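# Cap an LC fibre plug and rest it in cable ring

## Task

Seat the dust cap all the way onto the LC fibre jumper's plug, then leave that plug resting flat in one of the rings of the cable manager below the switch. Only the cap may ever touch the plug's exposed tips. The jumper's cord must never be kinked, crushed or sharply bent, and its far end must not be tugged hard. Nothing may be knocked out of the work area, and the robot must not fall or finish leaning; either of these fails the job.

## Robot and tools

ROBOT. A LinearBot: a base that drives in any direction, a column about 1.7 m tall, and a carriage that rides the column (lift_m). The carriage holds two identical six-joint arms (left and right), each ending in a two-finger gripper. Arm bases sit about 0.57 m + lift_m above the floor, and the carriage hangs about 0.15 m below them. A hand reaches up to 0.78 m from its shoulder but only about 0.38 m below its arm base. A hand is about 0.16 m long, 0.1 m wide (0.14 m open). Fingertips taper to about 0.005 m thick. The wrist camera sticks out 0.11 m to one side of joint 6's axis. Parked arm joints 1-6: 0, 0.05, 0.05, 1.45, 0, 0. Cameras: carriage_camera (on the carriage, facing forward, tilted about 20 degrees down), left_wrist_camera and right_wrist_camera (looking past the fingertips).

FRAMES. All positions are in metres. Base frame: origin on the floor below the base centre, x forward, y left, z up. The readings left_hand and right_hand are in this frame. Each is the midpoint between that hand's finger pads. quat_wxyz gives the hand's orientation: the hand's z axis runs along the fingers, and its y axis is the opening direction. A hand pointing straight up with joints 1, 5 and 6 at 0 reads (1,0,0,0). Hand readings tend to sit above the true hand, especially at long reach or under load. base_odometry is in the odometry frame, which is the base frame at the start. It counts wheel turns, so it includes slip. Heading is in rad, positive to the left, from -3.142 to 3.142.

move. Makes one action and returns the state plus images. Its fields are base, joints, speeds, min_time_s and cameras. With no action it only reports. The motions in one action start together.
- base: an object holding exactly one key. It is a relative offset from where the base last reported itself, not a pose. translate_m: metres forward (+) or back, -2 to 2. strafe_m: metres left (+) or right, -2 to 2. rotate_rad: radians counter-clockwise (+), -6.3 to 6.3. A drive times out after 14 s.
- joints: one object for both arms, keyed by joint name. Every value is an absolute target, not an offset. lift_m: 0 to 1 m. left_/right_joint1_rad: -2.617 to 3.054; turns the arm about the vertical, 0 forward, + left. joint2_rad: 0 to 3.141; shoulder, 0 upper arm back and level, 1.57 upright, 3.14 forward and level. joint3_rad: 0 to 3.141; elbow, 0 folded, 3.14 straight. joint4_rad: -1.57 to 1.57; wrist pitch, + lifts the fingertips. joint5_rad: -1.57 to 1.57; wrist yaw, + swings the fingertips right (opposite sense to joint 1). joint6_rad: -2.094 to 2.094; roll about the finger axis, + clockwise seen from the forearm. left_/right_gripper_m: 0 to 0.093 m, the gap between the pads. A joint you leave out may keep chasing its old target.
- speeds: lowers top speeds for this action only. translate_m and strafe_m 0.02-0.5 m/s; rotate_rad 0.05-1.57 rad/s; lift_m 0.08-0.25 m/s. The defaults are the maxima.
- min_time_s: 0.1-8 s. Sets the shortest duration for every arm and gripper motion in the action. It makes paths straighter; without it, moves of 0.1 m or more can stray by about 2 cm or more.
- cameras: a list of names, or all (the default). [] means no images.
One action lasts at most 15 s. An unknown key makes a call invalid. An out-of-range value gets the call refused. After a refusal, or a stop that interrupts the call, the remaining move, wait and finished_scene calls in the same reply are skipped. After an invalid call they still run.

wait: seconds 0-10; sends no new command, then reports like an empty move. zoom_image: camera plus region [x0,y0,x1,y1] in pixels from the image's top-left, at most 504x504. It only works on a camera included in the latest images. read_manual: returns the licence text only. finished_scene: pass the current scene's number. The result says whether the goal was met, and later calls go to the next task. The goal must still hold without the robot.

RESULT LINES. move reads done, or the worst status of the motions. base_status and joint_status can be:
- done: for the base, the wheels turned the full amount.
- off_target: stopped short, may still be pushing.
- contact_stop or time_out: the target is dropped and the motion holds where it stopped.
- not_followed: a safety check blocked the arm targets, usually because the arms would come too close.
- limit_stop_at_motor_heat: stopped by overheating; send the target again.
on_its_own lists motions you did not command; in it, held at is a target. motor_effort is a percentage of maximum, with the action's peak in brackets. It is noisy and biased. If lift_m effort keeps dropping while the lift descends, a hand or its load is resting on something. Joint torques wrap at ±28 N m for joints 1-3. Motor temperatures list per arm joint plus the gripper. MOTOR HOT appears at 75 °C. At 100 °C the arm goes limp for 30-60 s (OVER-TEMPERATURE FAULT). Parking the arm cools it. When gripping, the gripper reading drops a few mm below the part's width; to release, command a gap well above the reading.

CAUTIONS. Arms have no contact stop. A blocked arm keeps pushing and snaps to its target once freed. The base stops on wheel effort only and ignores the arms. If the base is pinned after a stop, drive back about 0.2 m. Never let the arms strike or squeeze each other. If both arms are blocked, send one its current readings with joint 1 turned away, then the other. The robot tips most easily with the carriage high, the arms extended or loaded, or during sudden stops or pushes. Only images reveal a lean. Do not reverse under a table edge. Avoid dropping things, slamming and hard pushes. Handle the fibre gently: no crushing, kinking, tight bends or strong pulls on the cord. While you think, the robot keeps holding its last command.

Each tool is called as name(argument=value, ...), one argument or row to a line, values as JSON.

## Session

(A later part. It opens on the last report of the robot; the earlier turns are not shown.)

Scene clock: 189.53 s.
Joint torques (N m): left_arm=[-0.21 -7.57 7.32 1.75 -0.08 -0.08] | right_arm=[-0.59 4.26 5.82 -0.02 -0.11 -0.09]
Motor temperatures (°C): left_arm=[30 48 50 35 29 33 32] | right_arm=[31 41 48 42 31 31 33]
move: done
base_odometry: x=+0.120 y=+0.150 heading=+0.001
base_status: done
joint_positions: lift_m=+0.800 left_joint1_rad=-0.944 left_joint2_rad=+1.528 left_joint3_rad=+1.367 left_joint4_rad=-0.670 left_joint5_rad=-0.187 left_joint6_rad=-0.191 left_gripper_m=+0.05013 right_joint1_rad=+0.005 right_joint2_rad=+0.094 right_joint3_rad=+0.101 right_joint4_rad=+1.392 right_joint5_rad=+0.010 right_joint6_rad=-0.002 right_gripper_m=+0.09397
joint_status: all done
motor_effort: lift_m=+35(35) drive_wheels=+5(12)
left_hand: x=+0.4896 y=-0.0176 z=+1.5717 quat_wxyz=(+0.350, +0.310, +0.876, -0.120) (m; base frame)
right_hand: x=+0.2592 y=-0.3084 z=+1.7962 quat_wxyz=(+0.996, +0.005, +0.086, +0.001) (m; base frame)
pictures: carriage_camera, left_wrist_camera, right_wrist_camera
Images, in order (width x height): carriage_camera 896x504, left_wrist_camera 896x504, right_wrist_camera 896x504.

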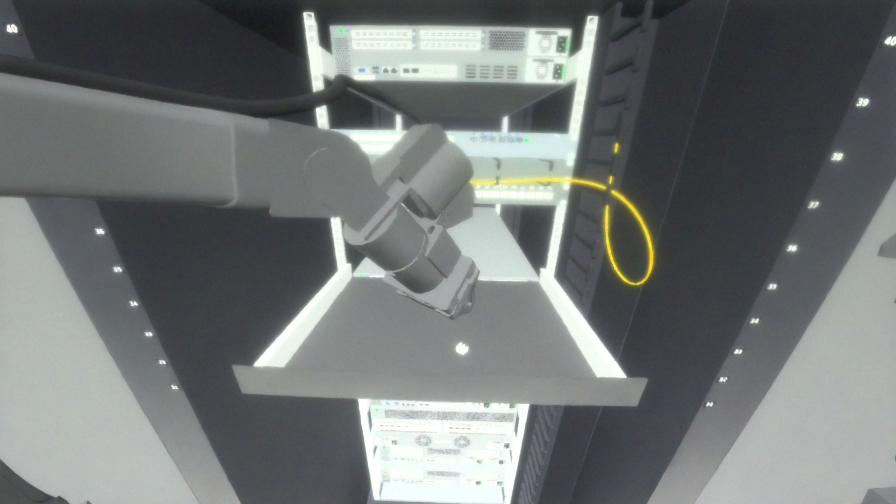

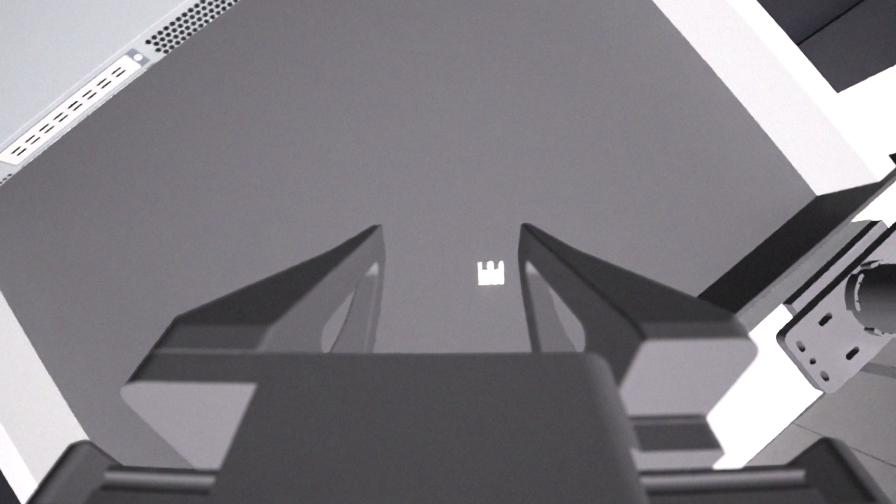

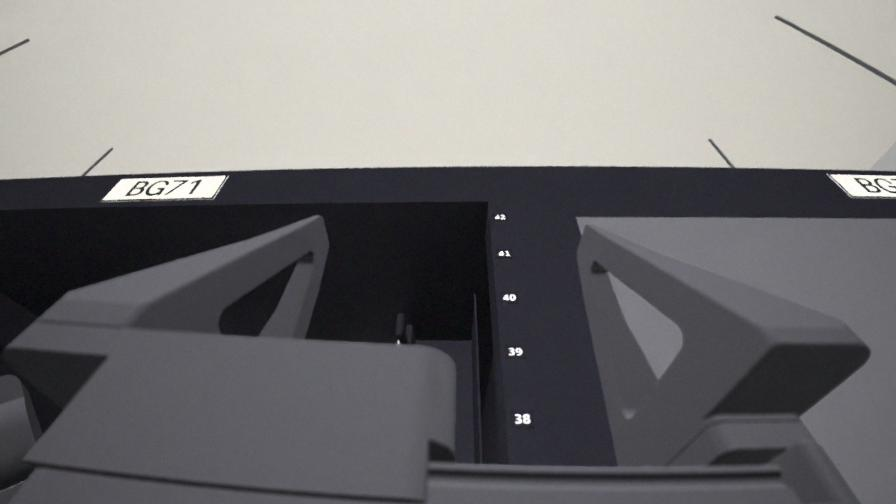

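move(
  joints={"left_joint1_rad":-1.004,"left_joint2_rad":1.546,"left_joint3_rad":1.391,"left_joint4_rad":-0.673,"left_joint5_rad":-0.231,"left_joint6_rad":-0.244,"lift_m":0.765},
  min_time_s=0.6,
  cameras=["left_wrist_camera","carriage_camera"],
)

zoom_image(
  camera="left_wrist_camera",
  region=[360, 190, 540, 330],
)

zoom_image(
  camera="carriage_camera",
  region=[400, 270, 520, 370],
)

Scene clock: 214.83 s.
Joint torques (N m): left_arm=[-0.47 -5.37 10.21 1.66 -0.16 -0.1] | right_arm=[-0.59 4.26 5.81 -0.04 -0.1 -0.09]
Motor temperatures (°C): left_arm=[29 46 49 36 29 33 32] | right_arm=[31 39 45 37 31 31 33]
move: done
base_odometry: x=+0.120 y=+0.150 heading=+0.001
base_status: not commanded
joint_positions: lift_m=+0.765 left_joint1_rad=-0.997 left_joint2_rad=+1.534 left_joint3_rad=+1.367 left_joint4_rad=-0.674 left_joint5_rad=-0.216 left_joint6_rad=-0.232 left_gripper_m=+0.05013 right_joint1_rad=+0.005 right_joint2_rad=+0.094 right_joint3_rad=+0.101 right_joint4_rad=+1.395 right_joint5_rad=+0.008 right_joint6_rad=-0.002 right_gripper_m=+0.09397
joint_status: all done
motor_effort: lift_m=+34(35) drive_wheels=+2(6)
left_hand: x=+0.4757 y=-0.0284 z=+1.5346 quat_wxyz=(+0.348, +0.311, +0.876, -0.122) (m; base frame)
right_hand: x=+0.2586 y=-0.3080 z=+1.7613 quat_wxyz=(+0.996, +0.003, +0.085, +0.001) (m; base frame)
pictures: carriage_camera, left_wrist_camera
Images, in order (width x height): carriage_camera 896x504, left_wrist_camera 896x504.

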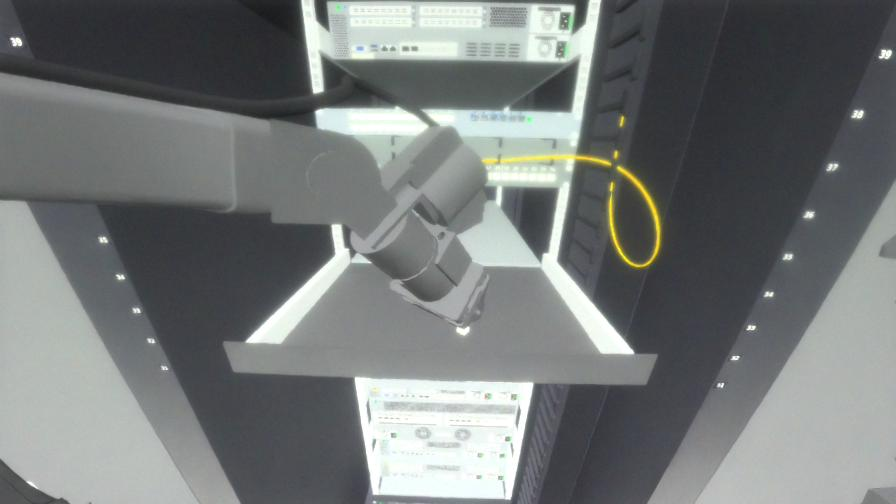

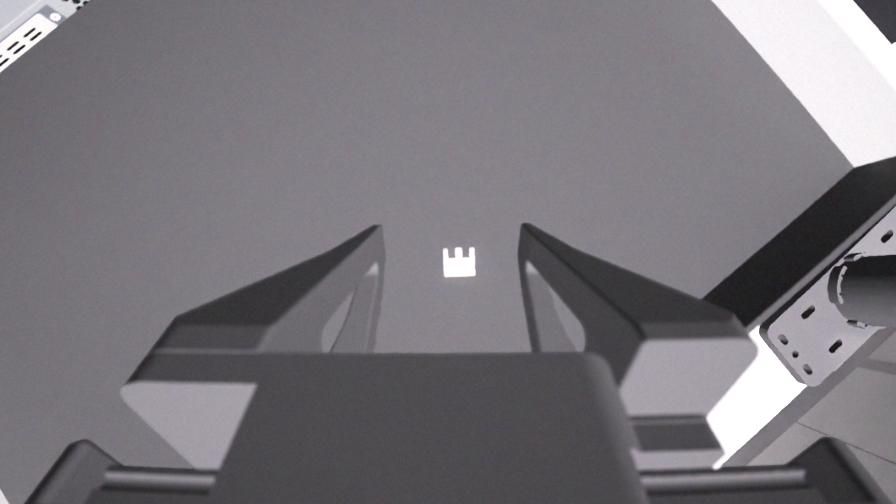

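Scaled by 2.800 from the camera's 896x504 image, which has a finer 1280x720 frame.

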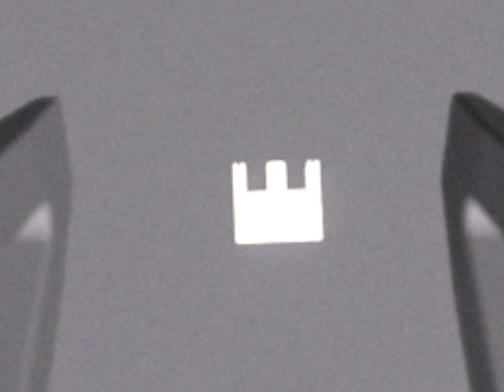

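Scaled by 4.200 from the camera's 896x504 image, which has a finer 1280x720 frame.

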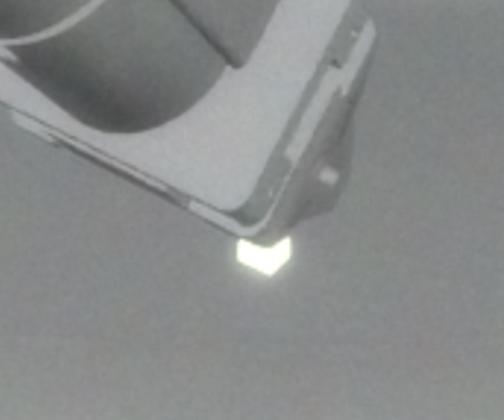

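move(
  joints={"left_joint1_rad":-1.018,"left_joint2_rad":1.531,"left_joint3_rad":1.376,"left_joint4_rad":-0.673,"left_joint5_rad":-0.245,"left_joint6_rad":-0.244,"lift_m":0.747},
  min_time_s=0.6,
  cameras=["left_wrist_camera","carriage_camera"],
)

zoom_image(
  camera="left_wrist_camera",
  region=[360, 190, 540, 330],
)

zoom_image(
  camera="carriage_camera",
  region=[400, 270, 520, 370],
)

Scene clock: 234.00 s.
Joint torques (N m): left_arm=[-0.65 -6.99 8.87 1.69 -0.17 -0.09] | right_arm=[-0.59 4.29 5.82 -0.07 -0.1 -0.1]
Motor temperatures (°C): left_arm=[29 44 50 37 29 33 32] | right_arm=[31 38 44 36 31 31 33]
move: done
base_odometry: x=+0.120 y=+0.150 heading=+0.001
base_status: not commanded
joint_positions: lift_m=+0.747 left_joint1_rad=-1.009 left_joint2_rad=+1.537 left_joint3_rad=+1.367 left_joint4_rad=-0.678 left_joint5_rad=-0.231 left_joint6_rad=-0.233 left_gripper_m=+0.05013 right_joint1_rad=+0.005 right_joint2_rad=+0.094 right_joint3_rad=+0.101 right_joint4_rad=+1.397 right_joint5_rad=+0.008 right_joint6_rad=-0.002 right_gripper_m=+0.09397
joint_status: all done
motor_effort: lift_m=+35(36) drive_wheels=+3(5)
left_hand: x=+0.4735 y=-0.0296 z=+1.5148 quat_wxyz=(+0.348, +0.314, +0.876, -0.116) (m; base frame)
right_hand: x=+0.2580 y=-0.3080 z=+1.7434 quat_wxyz=(+0.996, +0.003, +0.084, +0.001) (m; base frame)
pictures: carriage_camera, left_wrist_camera
Images, in order (width x height): carriage_camera 896x504, left_wrist_camera 896x504.

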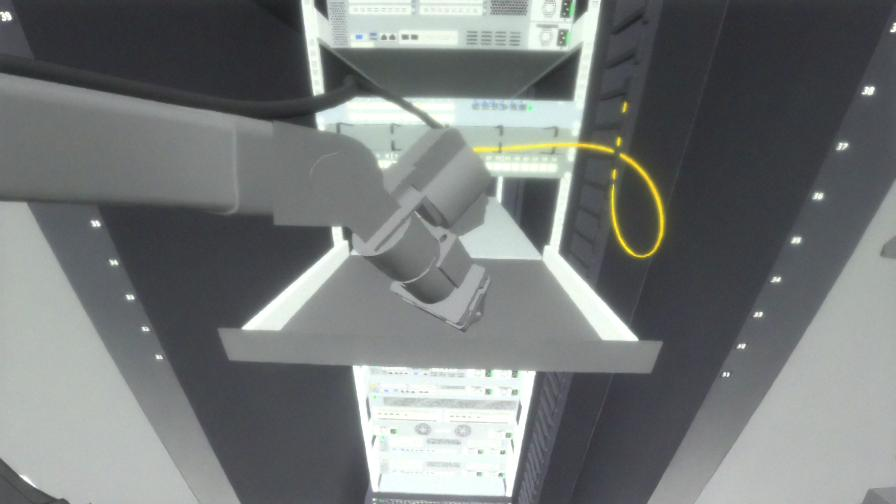

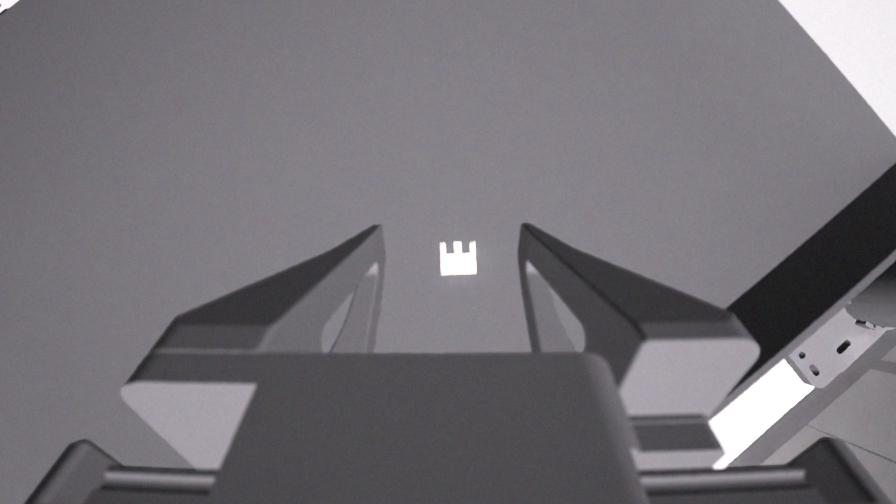

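Scaled by 2.800 from the camera's 896x504 image, which has a finer 1280x720 frame.

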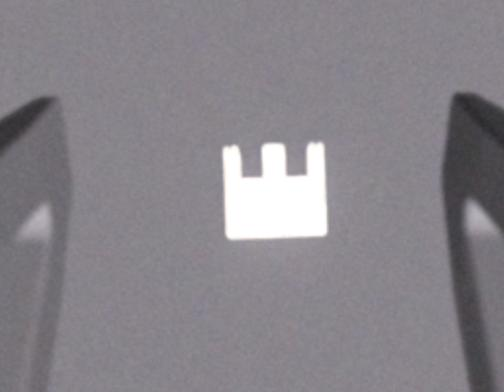

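Scaled by 4.200 from the camera's 896x504 image, which has a finer 1280x720 frame.

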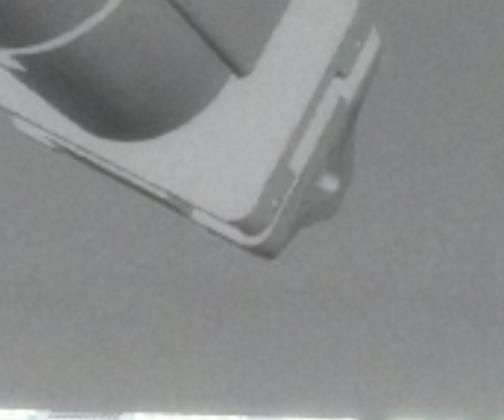

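move(
  joints={"left_joint1_rad":-1.026,"left_joint2_rad":1.511,"left_joint3_rad":1.357,"left_joint4_rad":-0.673,"left_joint5_rad":-0.253,"left_joint6_rad":-0.244,"lift_m":0.740},
  min_time_s=0.6,
  cameras=["left_wrist_camera"],
)

zoom_image(
  camera="left_wrist_camera",
  region=[360, 190, 540, 330],
)

Scene clock: 244.70 s.
Joint torques (N m): left_arm=[-0.76 -8.62 7.21 1.7 -0.18 -0.09] | right_arm=[-0.58 4.25 5.81 -0.09 -0.1 -0.1]
Motor temperatures (°C): left_arm=[29 43 50 37 29 33 32] | right_arm=[31 38 43 35 31 31 33]
move: done
base_odometry: x=+0.120 y=+0.150 heading=+0.001
base_status: not commanded
joint_positions: lift_m=+0.740 left_joint1_rad=-1.016 left_joint2_rad=+1.537 left_joint3_rad=+1.367 left_joint4_rad=-0.679 left_joint5_rad=-0.240 left_joint6_rad=-0.234 left_gripper_m=+0.05013 right_joint1_rad=+0.005 right_joint2_rad=+0.094 right_joint3_rad=+0.101 right_joint4_rad=+1.398 right_joint5_rad=+0.008 right_joint6_rad=-0.002 right_gripper_m=+0.09397
joint_status: all done
motor_effort: lift_m=+34(35) drive_wheels=-1(5)
left_hand: x=+0.4722 y=-0.0302 z=+1.5080 quat_wxyz=(+0.350, +0.315, +0.875, -0.114) (m; base frame)
right_hand: x=+0.2578 y=-0.3080 z=+1.7365 quat_wxyz=(+0.997, +0.003, +0.083, +0.001) (m; base frame)
pictures: left_wrist_camera
Images, in order (width x height): left_wrist_camera 896x504.

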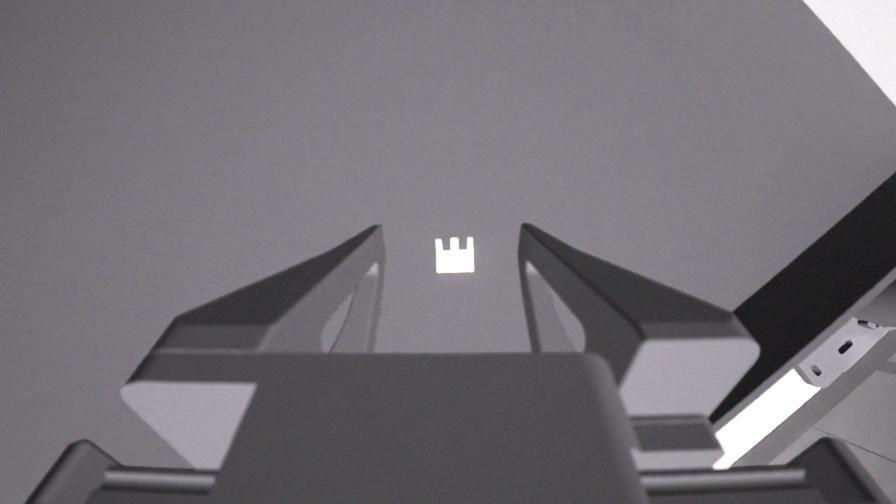

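Scaled by 2.800 from the camera's 896x504 image, which has a finer 1280x720 frame.

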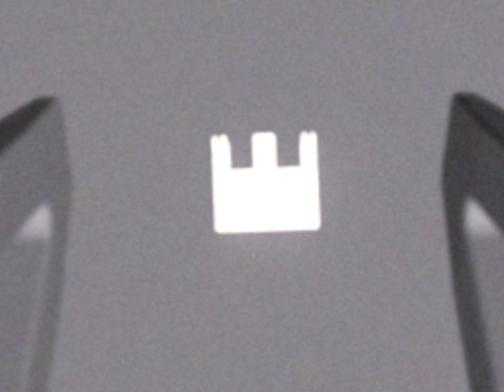

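move(
  base={"translate_m":-0.008},
  joints={"left_joint1_rad":-1.004,"left_joint5_rad":-0.247,"lift_m":0.733},
  speeds={"translate_m":0.03},
  cameras=["left_wrist_camera"],
)

zoom_image(
  camera="left_wrist_camera",
  region=[360, 190, 540, 330],
)

Scene clock: 252.43 s.
Joint torques (N m): left_arm=[-0.21 -8.29 7.25 1.45 0.05 -0.03] | right_arm=[-0.59 4.29 5.82 -0.11 -0.09 -0.1]
Motor temperatures (°C): left_arm=[29 43 50 38 29 33 32] | right_arm=[31 38 43 35 31 30 33]
move: done
base_odometry: x=+0.112 y=+0.150 heading=+0.001
base_status: done
joint_positions: lift_m=+0.733 left_joint1_rad=-1.001 left_joint2_rad=+1.534 left_joint3_rad=+1.367 left_joint4_rad=-0.652 left_joint5_rad=-0.259 left_joint6_rad=-0.239 left_gripper_m=+0.05011 right_joint1_rad=+0.005 right_joint2_rad=+0.094 right_joint3_rad=+0.101 right_joint4_rad=+1.399 right_joint5_rad=+0.008 right_joint6_rad=-0.002 right_gripper_m=+0.09397
joint_status: all done
motor_effort: lift_m=+34(36) drive_wheels=+3(10)
left_hand: x=+0.4821 y=-0.0279 z=+1.5075 quat_wxyz=(+0.366, +0.299, +0.874, -0.114) (m; base frame)
right_hand: x=+0.2576 y=-0.3080 z=+1.7296 quat_wxyz=(+0.997, +0.003, +0.083, +0.001) (m; base frame)
pictures: left_wrist_camera
Images, in order (width x height): left_wrist_camera 896x504.

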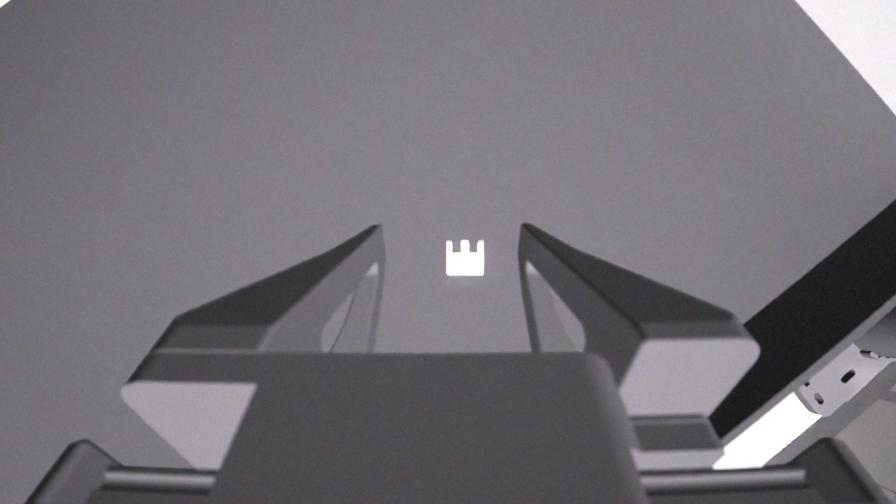

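Scaled by 2.800 from the camera's 896x504 image, which has a finer 1280x720 frame.

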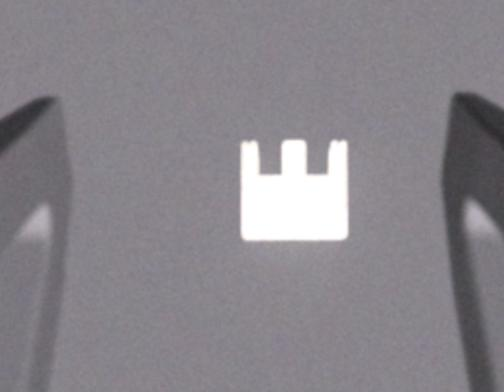

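move(
  joints={"lift_m":0.742},
  cameras=["left_wrist_camera"],
)

zoom_image(
  camera="left_wrist_camera",
  region=[360, 190, 540, 330],
)

Scene clock: 257.67 s.
Joint torques (N m): left_arm=[-0.18 -7.92 7.21 1.58 0.04 -0.04] | right_arm=[-0.61 4.19 5.79 -0.11 -0.09 -0.09]
Motor temperatures (°C): left_arm=[29 44 49 38 29 33 32] | right_arm=[31 37 43 35 31 30 33]
move: done
base_odometry: x=+0.112 y=+0.150 heading=+0.001
base_status: not commanded
joint_positions: lift_m=+0.742 left_joint1_rad=-1.001 left_joint2_rad=+1.530 left_joint3_rad=+1.367 left_joint4_rad=-0.665 left_joint5_rad=-0.257 left_joint6_rad=-0.239 left_gripper_m=+0.05011 right_joint1_rad=+0.005 right_joint2_rad=+0.095 right_joint3_rad=+0.101 right_joint4_rad=+1.400 right_joint5_rad=+0.008 right_joint6_rad=-0.002 right_gripper_m=+0.09397
joint_status: all done
motor_effort: lift_m=+35(43) drive_wheels=+0(6)
left_hand: x=+0.4805 y=-0.0258 z=+1.5157 quat_wxyz=(+0.362, +0.300, +0.875, -0.112) (m; base frame)
right_hand: x=+0.2576 y=-0.3080 z=+1.7385 quat_wxyz=(+0.997, +0.003, +0.083, +0.001) (m; base frame)
pictures: left_wrist_camera
Images, in order (width x height): left_wrist_camera 896x504.

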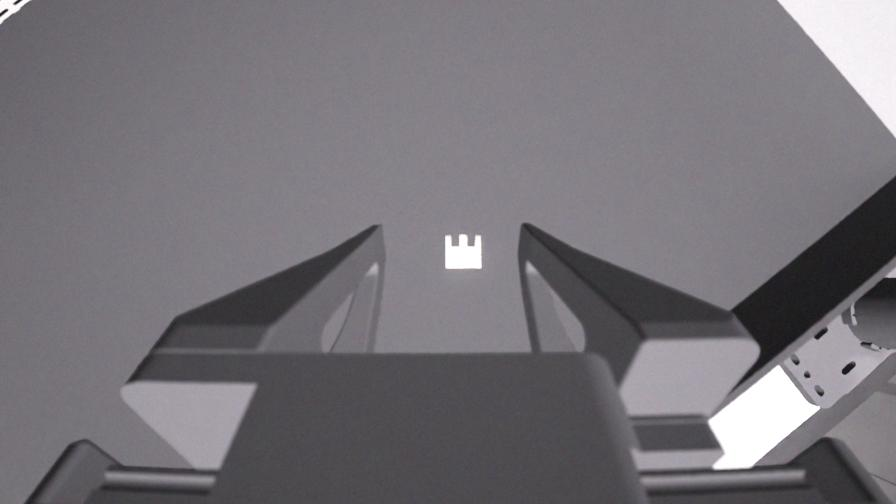

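Scaled by 2.800 from the camera's 896x504 image, which has a finer 1280x720 frame.

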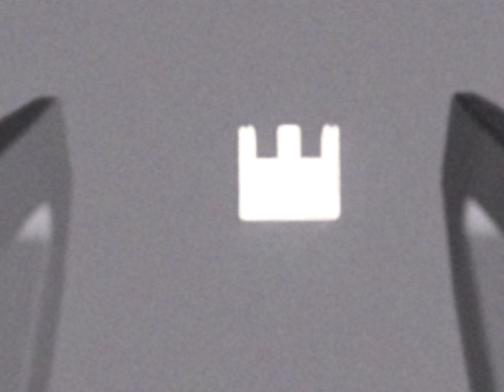

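move(
  base={"translate_m":-0.008},
  speeds={"translate_m":0.03},
  cameras=[],
)

move(
  joints={"lift_m":0.738},
  cameras=["left_wrist_camera"],
)

zoom_image(
  camera="left_wrist_camera",
  region=[360, 190, 540, 330],
)

Scene clock: 266.57 s.
Joint torques (N m): left_arm=[-0.23 -7.94 7.21 1.57 0.04 -0.04] | right_arm=[-0.58 4.25 5.79 -0.11 -0.09 -0.09]
Motor temperatures (°C): left_arm=[29 44 49 37 29 33 32] | right_arm=[31 37 43 34 31 30 33]
move: done
base_odometry: x=+0.104 y=+0.150 heading=+0.001
base_status: done
joint_positions: lift_m=+0.742 left_joint1_rad=-1.000 left_joint2_rad=+1.530 left_joint3_rad=+1.367 left_joint4_rad=-0.664 left_joint5_rad=-0.257 left_joint6_rad=-0.239 left_gripper_m=+0.05011 right_joint1_rad=+0.005 right_joint2_rad=+0.095 right_joint3_rad=+0.101 right_joint4_rad=+1.401 right_joint5_rad=+0.008 right_joint6_rad=-0.002 right_gripper_m=+0.09397
joint_status: not commanded
motor_effort: lift_m=+35(35) drive_wheels=+3(9)
left_hand: x=+0.4806 y=-0.0257 z=+1.5157 quat_wxyz=(+0.363, +0.300, +0.875, -0.112) (m; base frame)
right_hand: x=+0.2573 y=-0.3080 z=+1.7385 quat_wxyz=(+0.997, +0.003, +0.082, +0.001) (m; base frame)
pictures: none
No camera images: "cameras" was empty.

Scene clock: 266.97 s.
Joint torques (N m): left_arm=[-0.21 -7.46 7.25 1.49 0.04 -0.02] | right_arm=[-0.61 4.23 5.82 -0.13 -0.1 -0.09]
Motor temperatures (°C): left_arm=[29 44 49 37 29 33 32] | right_arm=[31 37 43 34 31 30 33]
move: done
base_odometry: x=+0.104 y=+0.150 heading=+0.001
base_status: not commanded
joint_positions: lift_m=+0.738 left_joint1_rad=-1.000 left_joint2_rad=+1.525 left_joint3_rad=+1.367 left_joint4_rad=-0.655 left_joint5_rad=-0.257 left_joint6_rad=-0.241 left_gripper_m=+0.05011 right_joint1_rad=+0.005 right_joint2_rad=+0.095 right_joint3_rad=+0.101 right_joint4_rad=+1.401 right_joint5_rad=+0.008 right_joint6_rad=-0.002 right_gripper_m=+0.09397
joint_status: all done
motor_effort: lift_m=+34(34) drive_wheels=+2(4)
left_hand: x=+0.4812 y=-0.0266 z=+1.5156 quat_wxyz=(+0.368, +0.297, +0.873, -0.116) (m; base frame)
right_hand: x=+0.2573 y=-0.3080 z=+1.7346 quat_wxyz=(+0.997, +0.003, +0.082, +0.001) (m; base frame)
pictures: left_wrist_camera
Images, in order (width x height): left_wrist_camera 896x504.

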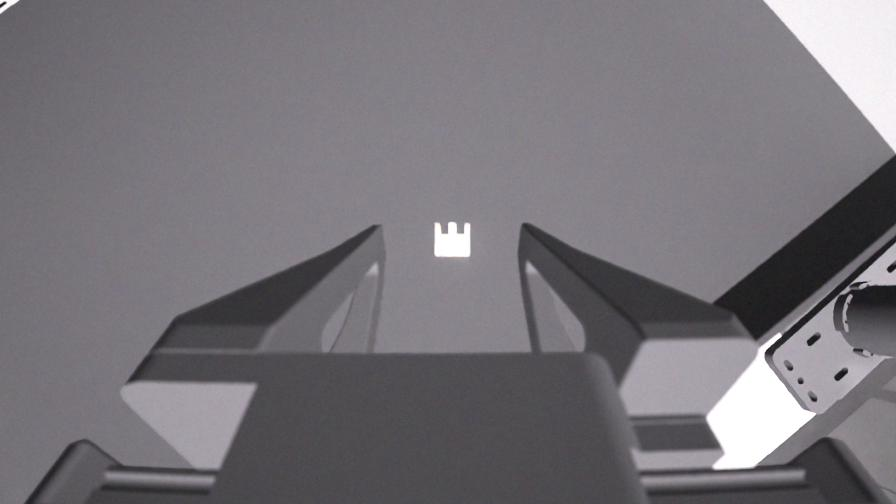

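Scaled by 2.800 from the camera's 896x504 image, which has a finer 1280x720 frame.

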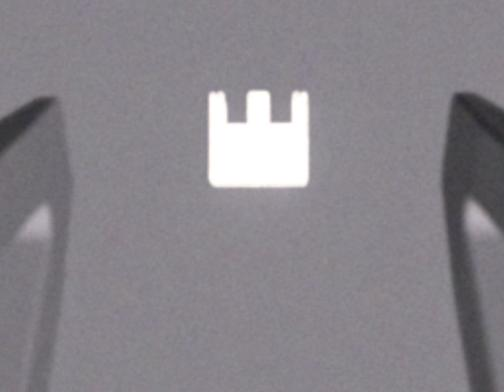

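move(
  joints={"lift_m":0.742,"left_gripper_m":0.026},
  cameras=[],
)

move(
  joints={"lift_m":0.734},
  cameras=["left_wrist_camera","carriage_camera"],
)

zoom_image(
  camera="left_wrist_camera",
  region=[360, 190, 540, 330],
)

zoom_image(
  camera="carriage_camera",
  region=[400, 270, 520, 370],
)

Scene clock: 278.10 s.
Joint torques (N m): left_arm=[-0.27 -7.36 7.24 1.61 0.02 -0.02] | right_arm=[-0.58 4.23 5.82 -0.13 -0.09 -0.1]
Motor temperatures (°C): left_arm=[29 44 49 38 29 33 32] | right_arm=[31 37 42 34 31 30 33]
move: done
base_odometry: x=+0.104 y=+0.150 heading=+0.001
base_status: not commanded
joint_positions: lift_m=+0.742 left_joint1_rad=-1.000 left_joint2_rad=+1.524 left_joint3_rad=+1.367 left_joint4_rad=-0.667 left_joint5_rad=-0.257 left_joint6_rad=-0.241 left_gripper_m=+0.02613 right_joint1_rad=+0.005 right_joint2_rad=+0.095 right_joint3_rad=+0.101 right_joint4_rad=+1.401 right_joint5_rad=+0.008 right_joint6_rad=-0.002 right_gripper_m=+0.09397
joint_status: all done
motor_effort: lift_m=+35(41) drive_wheels=+2(6)
left_hand: x=+0.4799 y=-0.0248 z=+1.5178 quat_wxyz=(+0.364, +0.299, +0.875, -0.113) (m; base frame)
right_hand: x=+0.2575 y=-0.3080 z=+1.7385 quat_wxyz=(+0.997, +0.003, +0.082, +0.001) (m; base frame)
pictures: none
No camera images: "cameras" was empty.

Scene clock: 278.57 s.
Joint torques (N m): left_arm=[-0.24 -7.38 7.24 1.57 0.04 0] | right_arm=[-0.59 4.21 5.81 -0.13 -0.09 -0.09]
Motor temperatures (°C): left_arm=[29 44 49 38 29 33 32] | right_arm=[31 37 42 34 31 30 33]
move: done
base_odometry: x=+0.104 y=+0.150 heading=+0.001
base_status: not commanded
joint_positions: lift_m=+0.734 left_joint1_rad=-1.000 left_joint2_rad=+1.524 left_joint3_rad=+1.367 left_joint4_rad=-0.662 left_joint5_rad=-0.257 left_joint6_rad=-0.242 left_gripper_m=+0.02612 right_joint1_rad=+0.005 right_joint2_rad=+0.095 right_joint3_rad=+0.101 right_joint4_rad=+1.401 right_joint5_rad=+0.008 right_joint6_rad=-0.002 right_gripper_m=+0.09397
joint_status: all done
motor_effort: lift_m=+34(35) drive_wheels=+2(5)
left_hand: x=+0.4806 y=-0.0253 z=+1.5108 quat_wxyz=(+0.365, +0.298, +0.875, -0.115) (m; base frame)
right_hand: x=+0.2574 y=-0.3080 z=+1.7306 quat_wxyz=(+0.997, +0.003, +0.082, +0.001) (m; base frame)
pictures: carriage_camera, left_wrist_camera
Images, in order (width x height): carriage_camera 896x504, left_wrist_camera 896x504.

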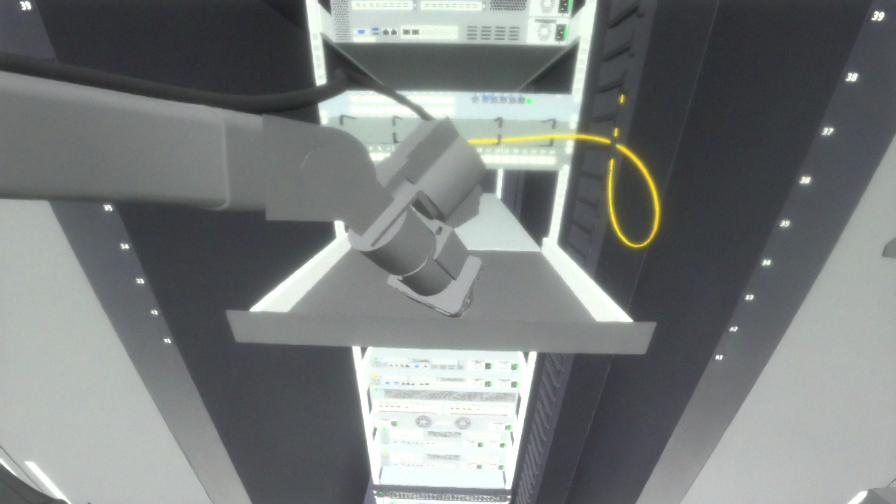

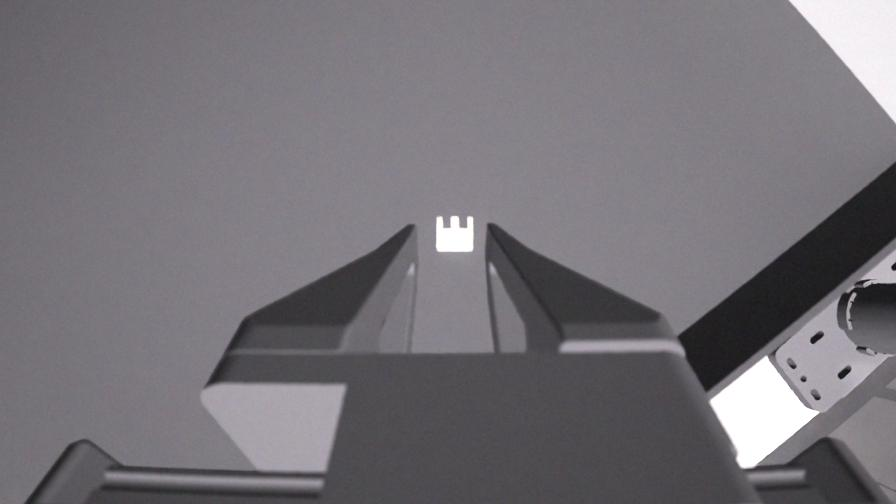

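Scaled by 2.800 from the camera's 896x504 image, which has a finer 1280x720 frame.

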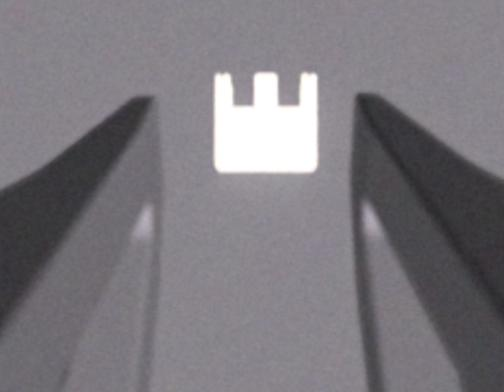

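Scaled by 4.200 from the camera's 896x504 image, which has a finer 1280x720 frame.

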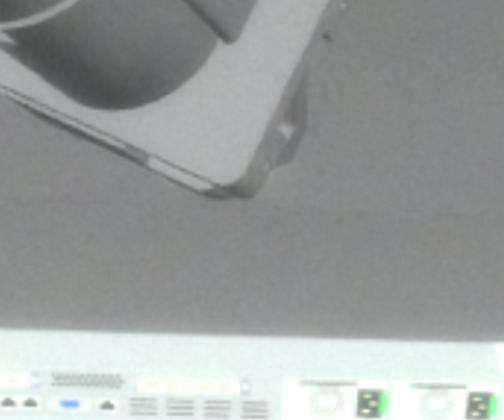

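move(
  base={"translate_m":0.003},
  joints={"lift_m":0.730},
  speeds={"translate_m":0.03},
  cameras=[],
)

move(
  joints={"left_gripper_m":0.010},
  min_time_s=1,
  cameras=["left_wrist_camera"],
)

zoom_image(
  camera="left_wrist_camera",
  region=[360, 190, 540, 330],
)

Scene clock: 286.73 s.
Joint torques (N m): left_arm=[-0.32 -7.23 7.28 1.54 0.04 -0.01] | right_arm=[-0.59 4.25 5.86 -0.1 -0.09 -0.1]
Motor temperatures (°C): left_arm=[29 45 49 38 29 33 32] | right_arm=[31 37 42 34 31 30 33]
move: done
base_odometry: x=+0.107 y=+0.150 heading=+0.001
base_status: done
joint_positions: lift_m=+0.730 left_joint1_rad=-0.999 left_joint2_rad=+1.523 left_joint3_rad=+1.367 left_joint4_rad=-0.664 left_joint5_rad=-0.258 left_joint6_rad=-0.242 left_gripper_m=+0.02611 right_joint1_rad=+0.005 right_joint2_rad=+0.095 right_joint3_rad=+0.101 right_joint4_rad=+1.401 right_joint5_rad=+0.008 right_joint6_rad=-0.002 right_gripper_m=+0.09397
joint_status: all done
motor_effort: lift_m=+34(34) drive_wheels=+2(10)
left_hand: x=+0.4807 y=-0.0248 z=+1.5070 quat_wxyz=(+0.366, +0.297, +0.875, -0.114) (m; base frame)
right_hand: x=+0.2575 y=-0.3080 z=+1.7266 quat_wxyz=(+0.997, +0.003, +0.082, +0.001) (m; base frame)
pictures: none
No camera images: "cameras" was empty.

Scene clock: 288.03 s.
Joint torques (N m): left_arm=[-0.34 -7.23 7.25 1.58 0.05 -0.01] | right_arm=[-0.59 4.23 5.81 -0.14 -0.09 -0.1]
Motor temperatures (°C): left_arm=[29 45 49 38 29 33 32] | right_arm=[31 37 42 34 31 30 33]
move: done
base_odometry: x=+0.107 y=+0.150 heading=+0.001
base_status: not commanded
joint_positions: lift_m=+0.730 left_joint1_rad=-0.999 left_joint2_rad=+1.523 left_joint3_rad=+1.367 left_joint4_rad=-0.665 left_joint5_rad=-0.258 left_joint6_rad=-0.242 left_gripper_m=+0.01010 right_joint1_rad=+0.005 right_joint2_rad=+0.095 right_joint3_rad=+0.101 right_joint4_rad=+1.402 right_joint5_rad=+0.008 right_joint6_rad=-0.002 right_gripper_m=+0.09397
joint_status: all done
motor_effort: lift_m=+34(34) drive_wheels=+1(5)
left_hand: x=+0.4806 y=-0.0246 z=+1.5068 quat_wxyz=(+0.365, +0.297, +0.875, -0.114) (m; base frame)
right_hand: x=+0.2572 y=-0.3080 z=+1.7267 quat_wxyz=(+0.997, +0.003, +0.082, +0.001) (m; base frame)
pictures: left_wrist_camera
Images, in order (width x height): left_wrist_camera 896x504.

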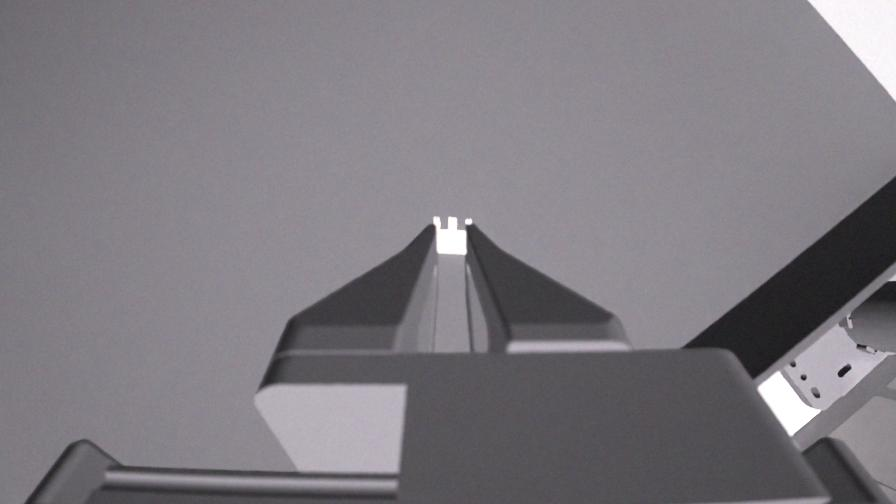

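Scaled by 2.800 from the camera's 896x504 image, which has a finer 1280x720 frame.

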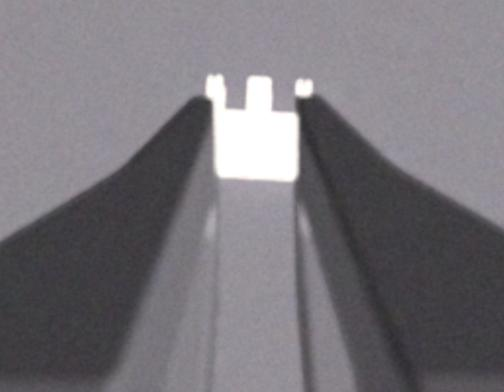

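move(
  joints={"left_gripper_m":0.026},
  cameras=[],
)

move(
  joints={"lift_m":0.723},
  cameras=[],
)

move(
  joints={"lift_m":0.718},
  cameras=["left_wrist_camera","carriage_camera"],
)

zoom_image(
  camera="left_wrist_camera",
  region=[360, 190, 540, 330],
)

zoom_image(
  camera="carriage_camera",
  region=[400, 250, 520, 350],
)

Scene clock: 293.63 s.
Joint torques (N m): left_arm=[-0.32 -7.27 7.21 1.58 0.04 -0.01] | right_arm=[-0.57 4.21 5.81 -0.14 -0.09 -0.1]
Motor temperatures (°C): left_arm=[29 45 48 38 29 33 32] | right_arm=[31 37 42 34 31 30 33]
move: done
base_odometry: x=+0.107 y=+0.150 heading=+0.001
base_status: not commanded
joint_positions: lift_m=+0.730 left_joint1_rad=-0.999 left_joint2_rad=+1.523 left_joint3_rad=+1.367 left_joint4_rad=-0.665 left_joint5_rad=-0.258 left_joint6_rad=-0.242 left_gripper_m=+0.02588 right_joint1_rad=+0.005 right_joint2_rad=+0.095 right_joint3_rad=+0.101 right_joint4_rad=+1.402 right_joint5_rad=+0.008 right_joint6_rad=-0.002 right_gripper_m=+0.09397
joint_status: all done
motor_effort: lift_m=+34(34) drive_wheels=+1(3)
left_hand: x=+0.4805 y=-0.0245 z=+1.5067 quat_wxyz=(+0.365, +0.297, +0.875, -0.114) (m; base frame)
right_hand: x=+0.2572 y=-0.3080 z=+1.7267 quat_wxyz=(+0.997, +0.003, +0.082, +0.001) (m; base frame)
pictures: none
No camera images: "cameras" was empty.

Scene clock: 294.10 s.
Joint torques (N m): left_arm=[-0.32 -7.05 7.28 1.4 0.09 -0.01] | right_arm=[-0.58 4.23 5.82 -0.12 -0.1 -0.09]
Motor temperatures (°C): left_arm=[29 45 48 38 29 33 32] | right_arm=[31 37 42 34 31 30 33]
move: done
base_odometry: x=+0.107 y=+0.150 heading=+0.001
base_status: not commanded
joint_positions: lift_m=+0.723 left_joint1_rad=-0.999 left_joint2_rad=+1.520 left_joint3_rad=+1.367 left_joint4_rad=-0.644 left_joint5_rad=-0.262 left_joint6_rad=-0.242 left_gripper_m=+0.02589 right_joint1_rad=+0.005 right_joint2_rad=+0.095 right_joint3_rad=+0.101 right_joint4_rad=+1.402 right_joint5_rad=+0.008 right_joint6_rad=-0.002 right_gripper_m=+0.09397
joint_status: all done
motor_effort: lift_m=+33(35) drive_wheels=+1(4)
left_hand: x=+0.4829 y=-0.0268 z=+1.5044 quat_wxyz=(+0.375, +0.293, +0.872, -0.119) (m; base frame)
right_hand: x=+0.2572 y=-0.3080 z=+1.7197 quat_wxyz=(+0.997, +0.003, +0.082, +0.001) (m; base frame)
pictures: none
No camera images: "cameras" was empty.

Scene clock: 294.53 s.
Joint torques (N m): left_arm=[-0.34 -6.53 7.28 1.32 0.07 0] | right_arm=[-0.64 4.19 5.83 -0.14 -0.09 -0.1]
Motor temperatures (°C): left_arm=[29 45 48 37 29 33 32] | right_arm=[31 37 42 34 31 30 33]
move: done
base_odometry: x=+0.107 y=+0.150 heading=+0.001
base_status: not commanded
joint_positions: lift_m=+0.718 left_joint1_rad=-0.999 left_joint2_rad=+1.514 left_joint3_rad=+1.367 left_joint4_rad=-0.635 left_joint5_rad=-0.263 left_joint6_rad=-0.242 left_gripper_m=+0.02589 right_joint1_rad=+0.005 right_joint2_rad=+0.095 right_joint3_rad=+0.101 right_joint4_rad=+1.402 right_joint5_rad=+0.008 right_joint6_rad=-0.002 right_gripper_m=+0.09397
joint_status: all done
motor_effort: lift_m=+33(35) drive_wheels=-2(4)
left_hand: x=+0.4834 y=-0.0275 z=+1.5034 quat_wxyz=(+0.380, +0.291, +0.869, -0.123) (m; base frame)
right_hand: x=+0.2572 y=-0.3080 z=+1.7147 quat_wxyz=(+0.997, +0.003, +0.082, +0.001) (m; base frame)
pictures: carriage_camera, left_wrist_camera
Images, in order (width x height): carriage_camera 896x504, left_wrist_camera 896x504.

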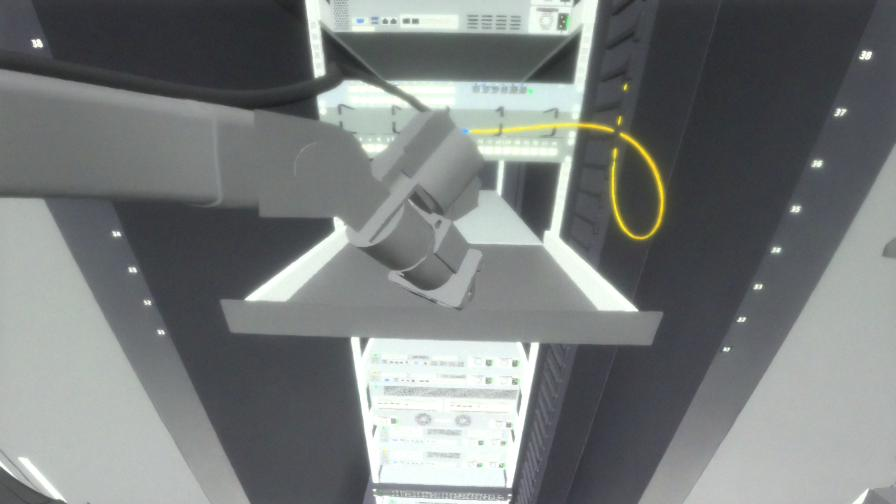

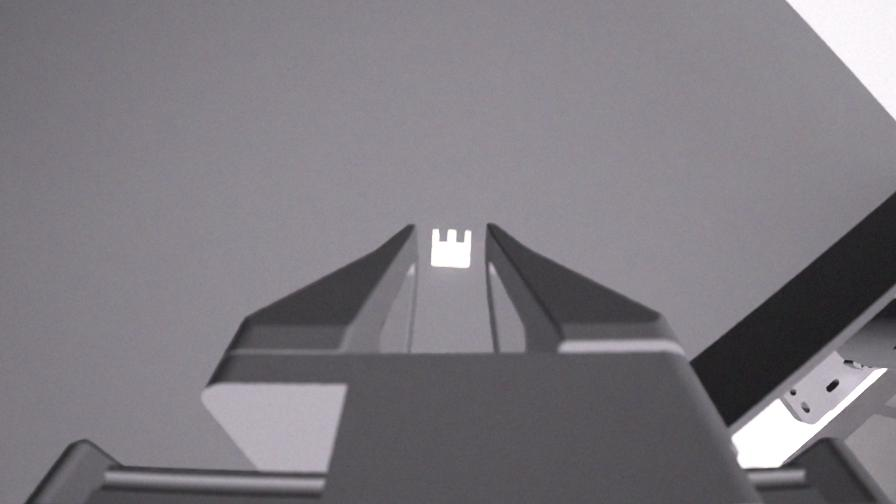

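Scaled by 2.800 from the camera's 896x504 image, which has a finer 1280x720 frame.

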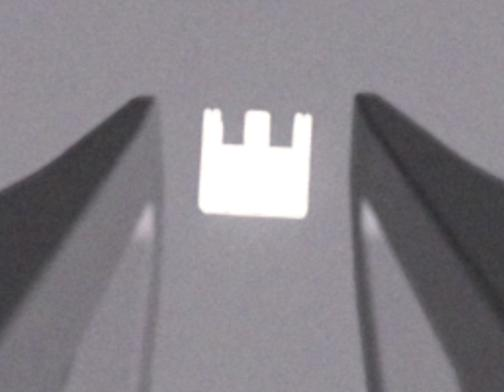

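Scaled by 4.200 from the camera's 896x504 image, which has a finer 1280x720 frame.

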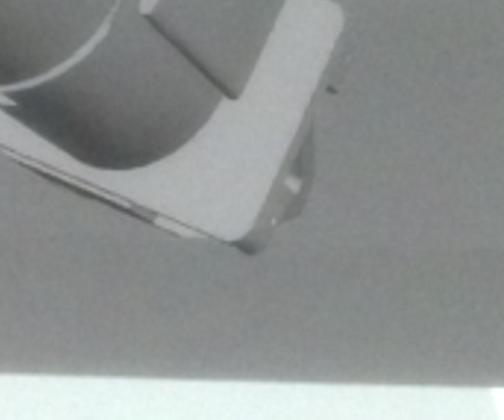

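move(
  joints={"lift_m":0.723},
  cameras=[],
)

move(
  joints={"left_gripper_m":0.008},
  min_time_s=1,
  cameras=["left_wrist_camera"],
)

zoom_image(
  camera="left_wrist_camera",
  region=[360, 190, 540, 330],
)

Scene clock: 299.30 s.
Joint torques (N m): left_arm=[-0.32 -6.54 7.24 1.39 0.08 -0.01] | right_arm=[-0.59 4.21 5.79 -0.15 -0.09 -0.1]
Motor temperatures (°C): left_arm=[29 44 48 38 29 33 32] | right_arm=[31 37 42 34 31 30 33]
move: done
base_odometry: x=+0.107 y=+0.150 heading=+0.001
base_status: not commanded
joint_positions: lift_m=+0.723 left_joint1_rad=-0.999 left_joint2_rad=+1.514 left_joint3_rad=+1.367 left_joint4_rad=-0.644 left_joint5_rad=-0.262 left_joint6_rad=-0.242 left_gripper_m=+0.02589 right_joint1_rad=+0.005 right_joint2_rad=+0.095 right_joint3_rad=+0.101 right_joint4_rad=+1.402 right_joint5_rad=+0.008 right_joint6_rad=-0.002 right_gripper_m=+0.09397
joint_status: all done
motor_effort: lift_m=+36(42) drive_wheels=-1(3)
left_hand: x=+0.4826 y=-0.0264 z=+1.5067 quat_wxyz=(+0.377, +0.293, +0.871, -0.121) (m; base frame)
right_hand: x=+0.2571 y=-0.3080 z=+1.7195 quat_wxyz=(+0.997, +0.003, +0.082, +0.001) (m; base frame)
pictures: none
No camera images: "cameras" was empty.

Scene clock: 300.60 s.
Joint torques (N m): left_arm=[-0.34 -6.49 7.27 1.53 0.06 0] | right_arm=[-0.59 4.21 5.82 -0.14 -0.09 -0.1]
Motor temperatures (°C): left_arm=[29 44 48 38 29 33 32] | right_arm=[31 37 42 34 31 30 33]
move: done
base_odometry: x=+0.107 y=+0.150 heading=+0.001
base_status: not commanded
joint_positions: lift_m=+0.723 left_joint1_rad=-0.999 left_joint2_rad=+1.514 left_joint3_rad=+1.367 left_joint4_rad=-0.657 left_joint5_rad=-0.260 left_joint6_rad=-0.242 left_gripper_m=+0.01111 right_joint1_rad=+0.005 right_joint2_rad=+0.095 right_joint3_rad=+0.101 right_joint4_rad=+1.402 right_joint5_rad=+0.008 right_joint6_rad=-0.002 right_gripper_m=+0.09397
joint_status: all done
motor_effort: lift_m=+36(36) drive_wheels=-1(4)
left_hand: x=+0.4811 y=-0.0247 z=+1.5044 quat_wxyz=(+0.371, +0.295, +0.873, -0.118) (m; base frame)
right_hand: x=+0.2571 y=-0.3080 z=+1.7195 quat_wxyz=(+0.997, +0.003, +0.082, +0.001) (m; base frame)
pictures: left_wrist_camera
Images, in order (width x height): left_wrist_camera 896x504.

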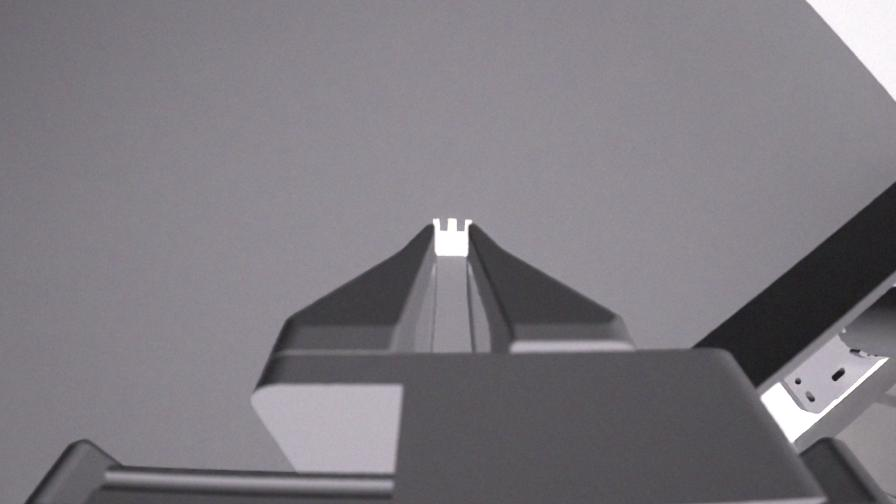

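Scaled by 2.800 from the camera's 896x504 image, which has a finer 1280x720 frame.

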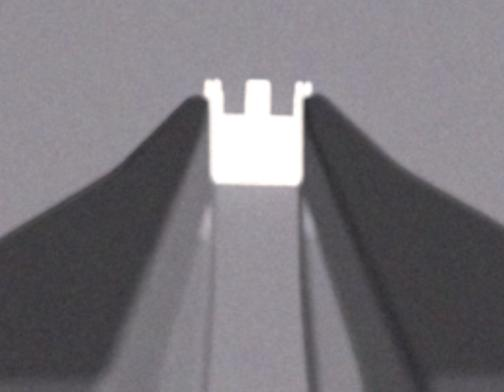

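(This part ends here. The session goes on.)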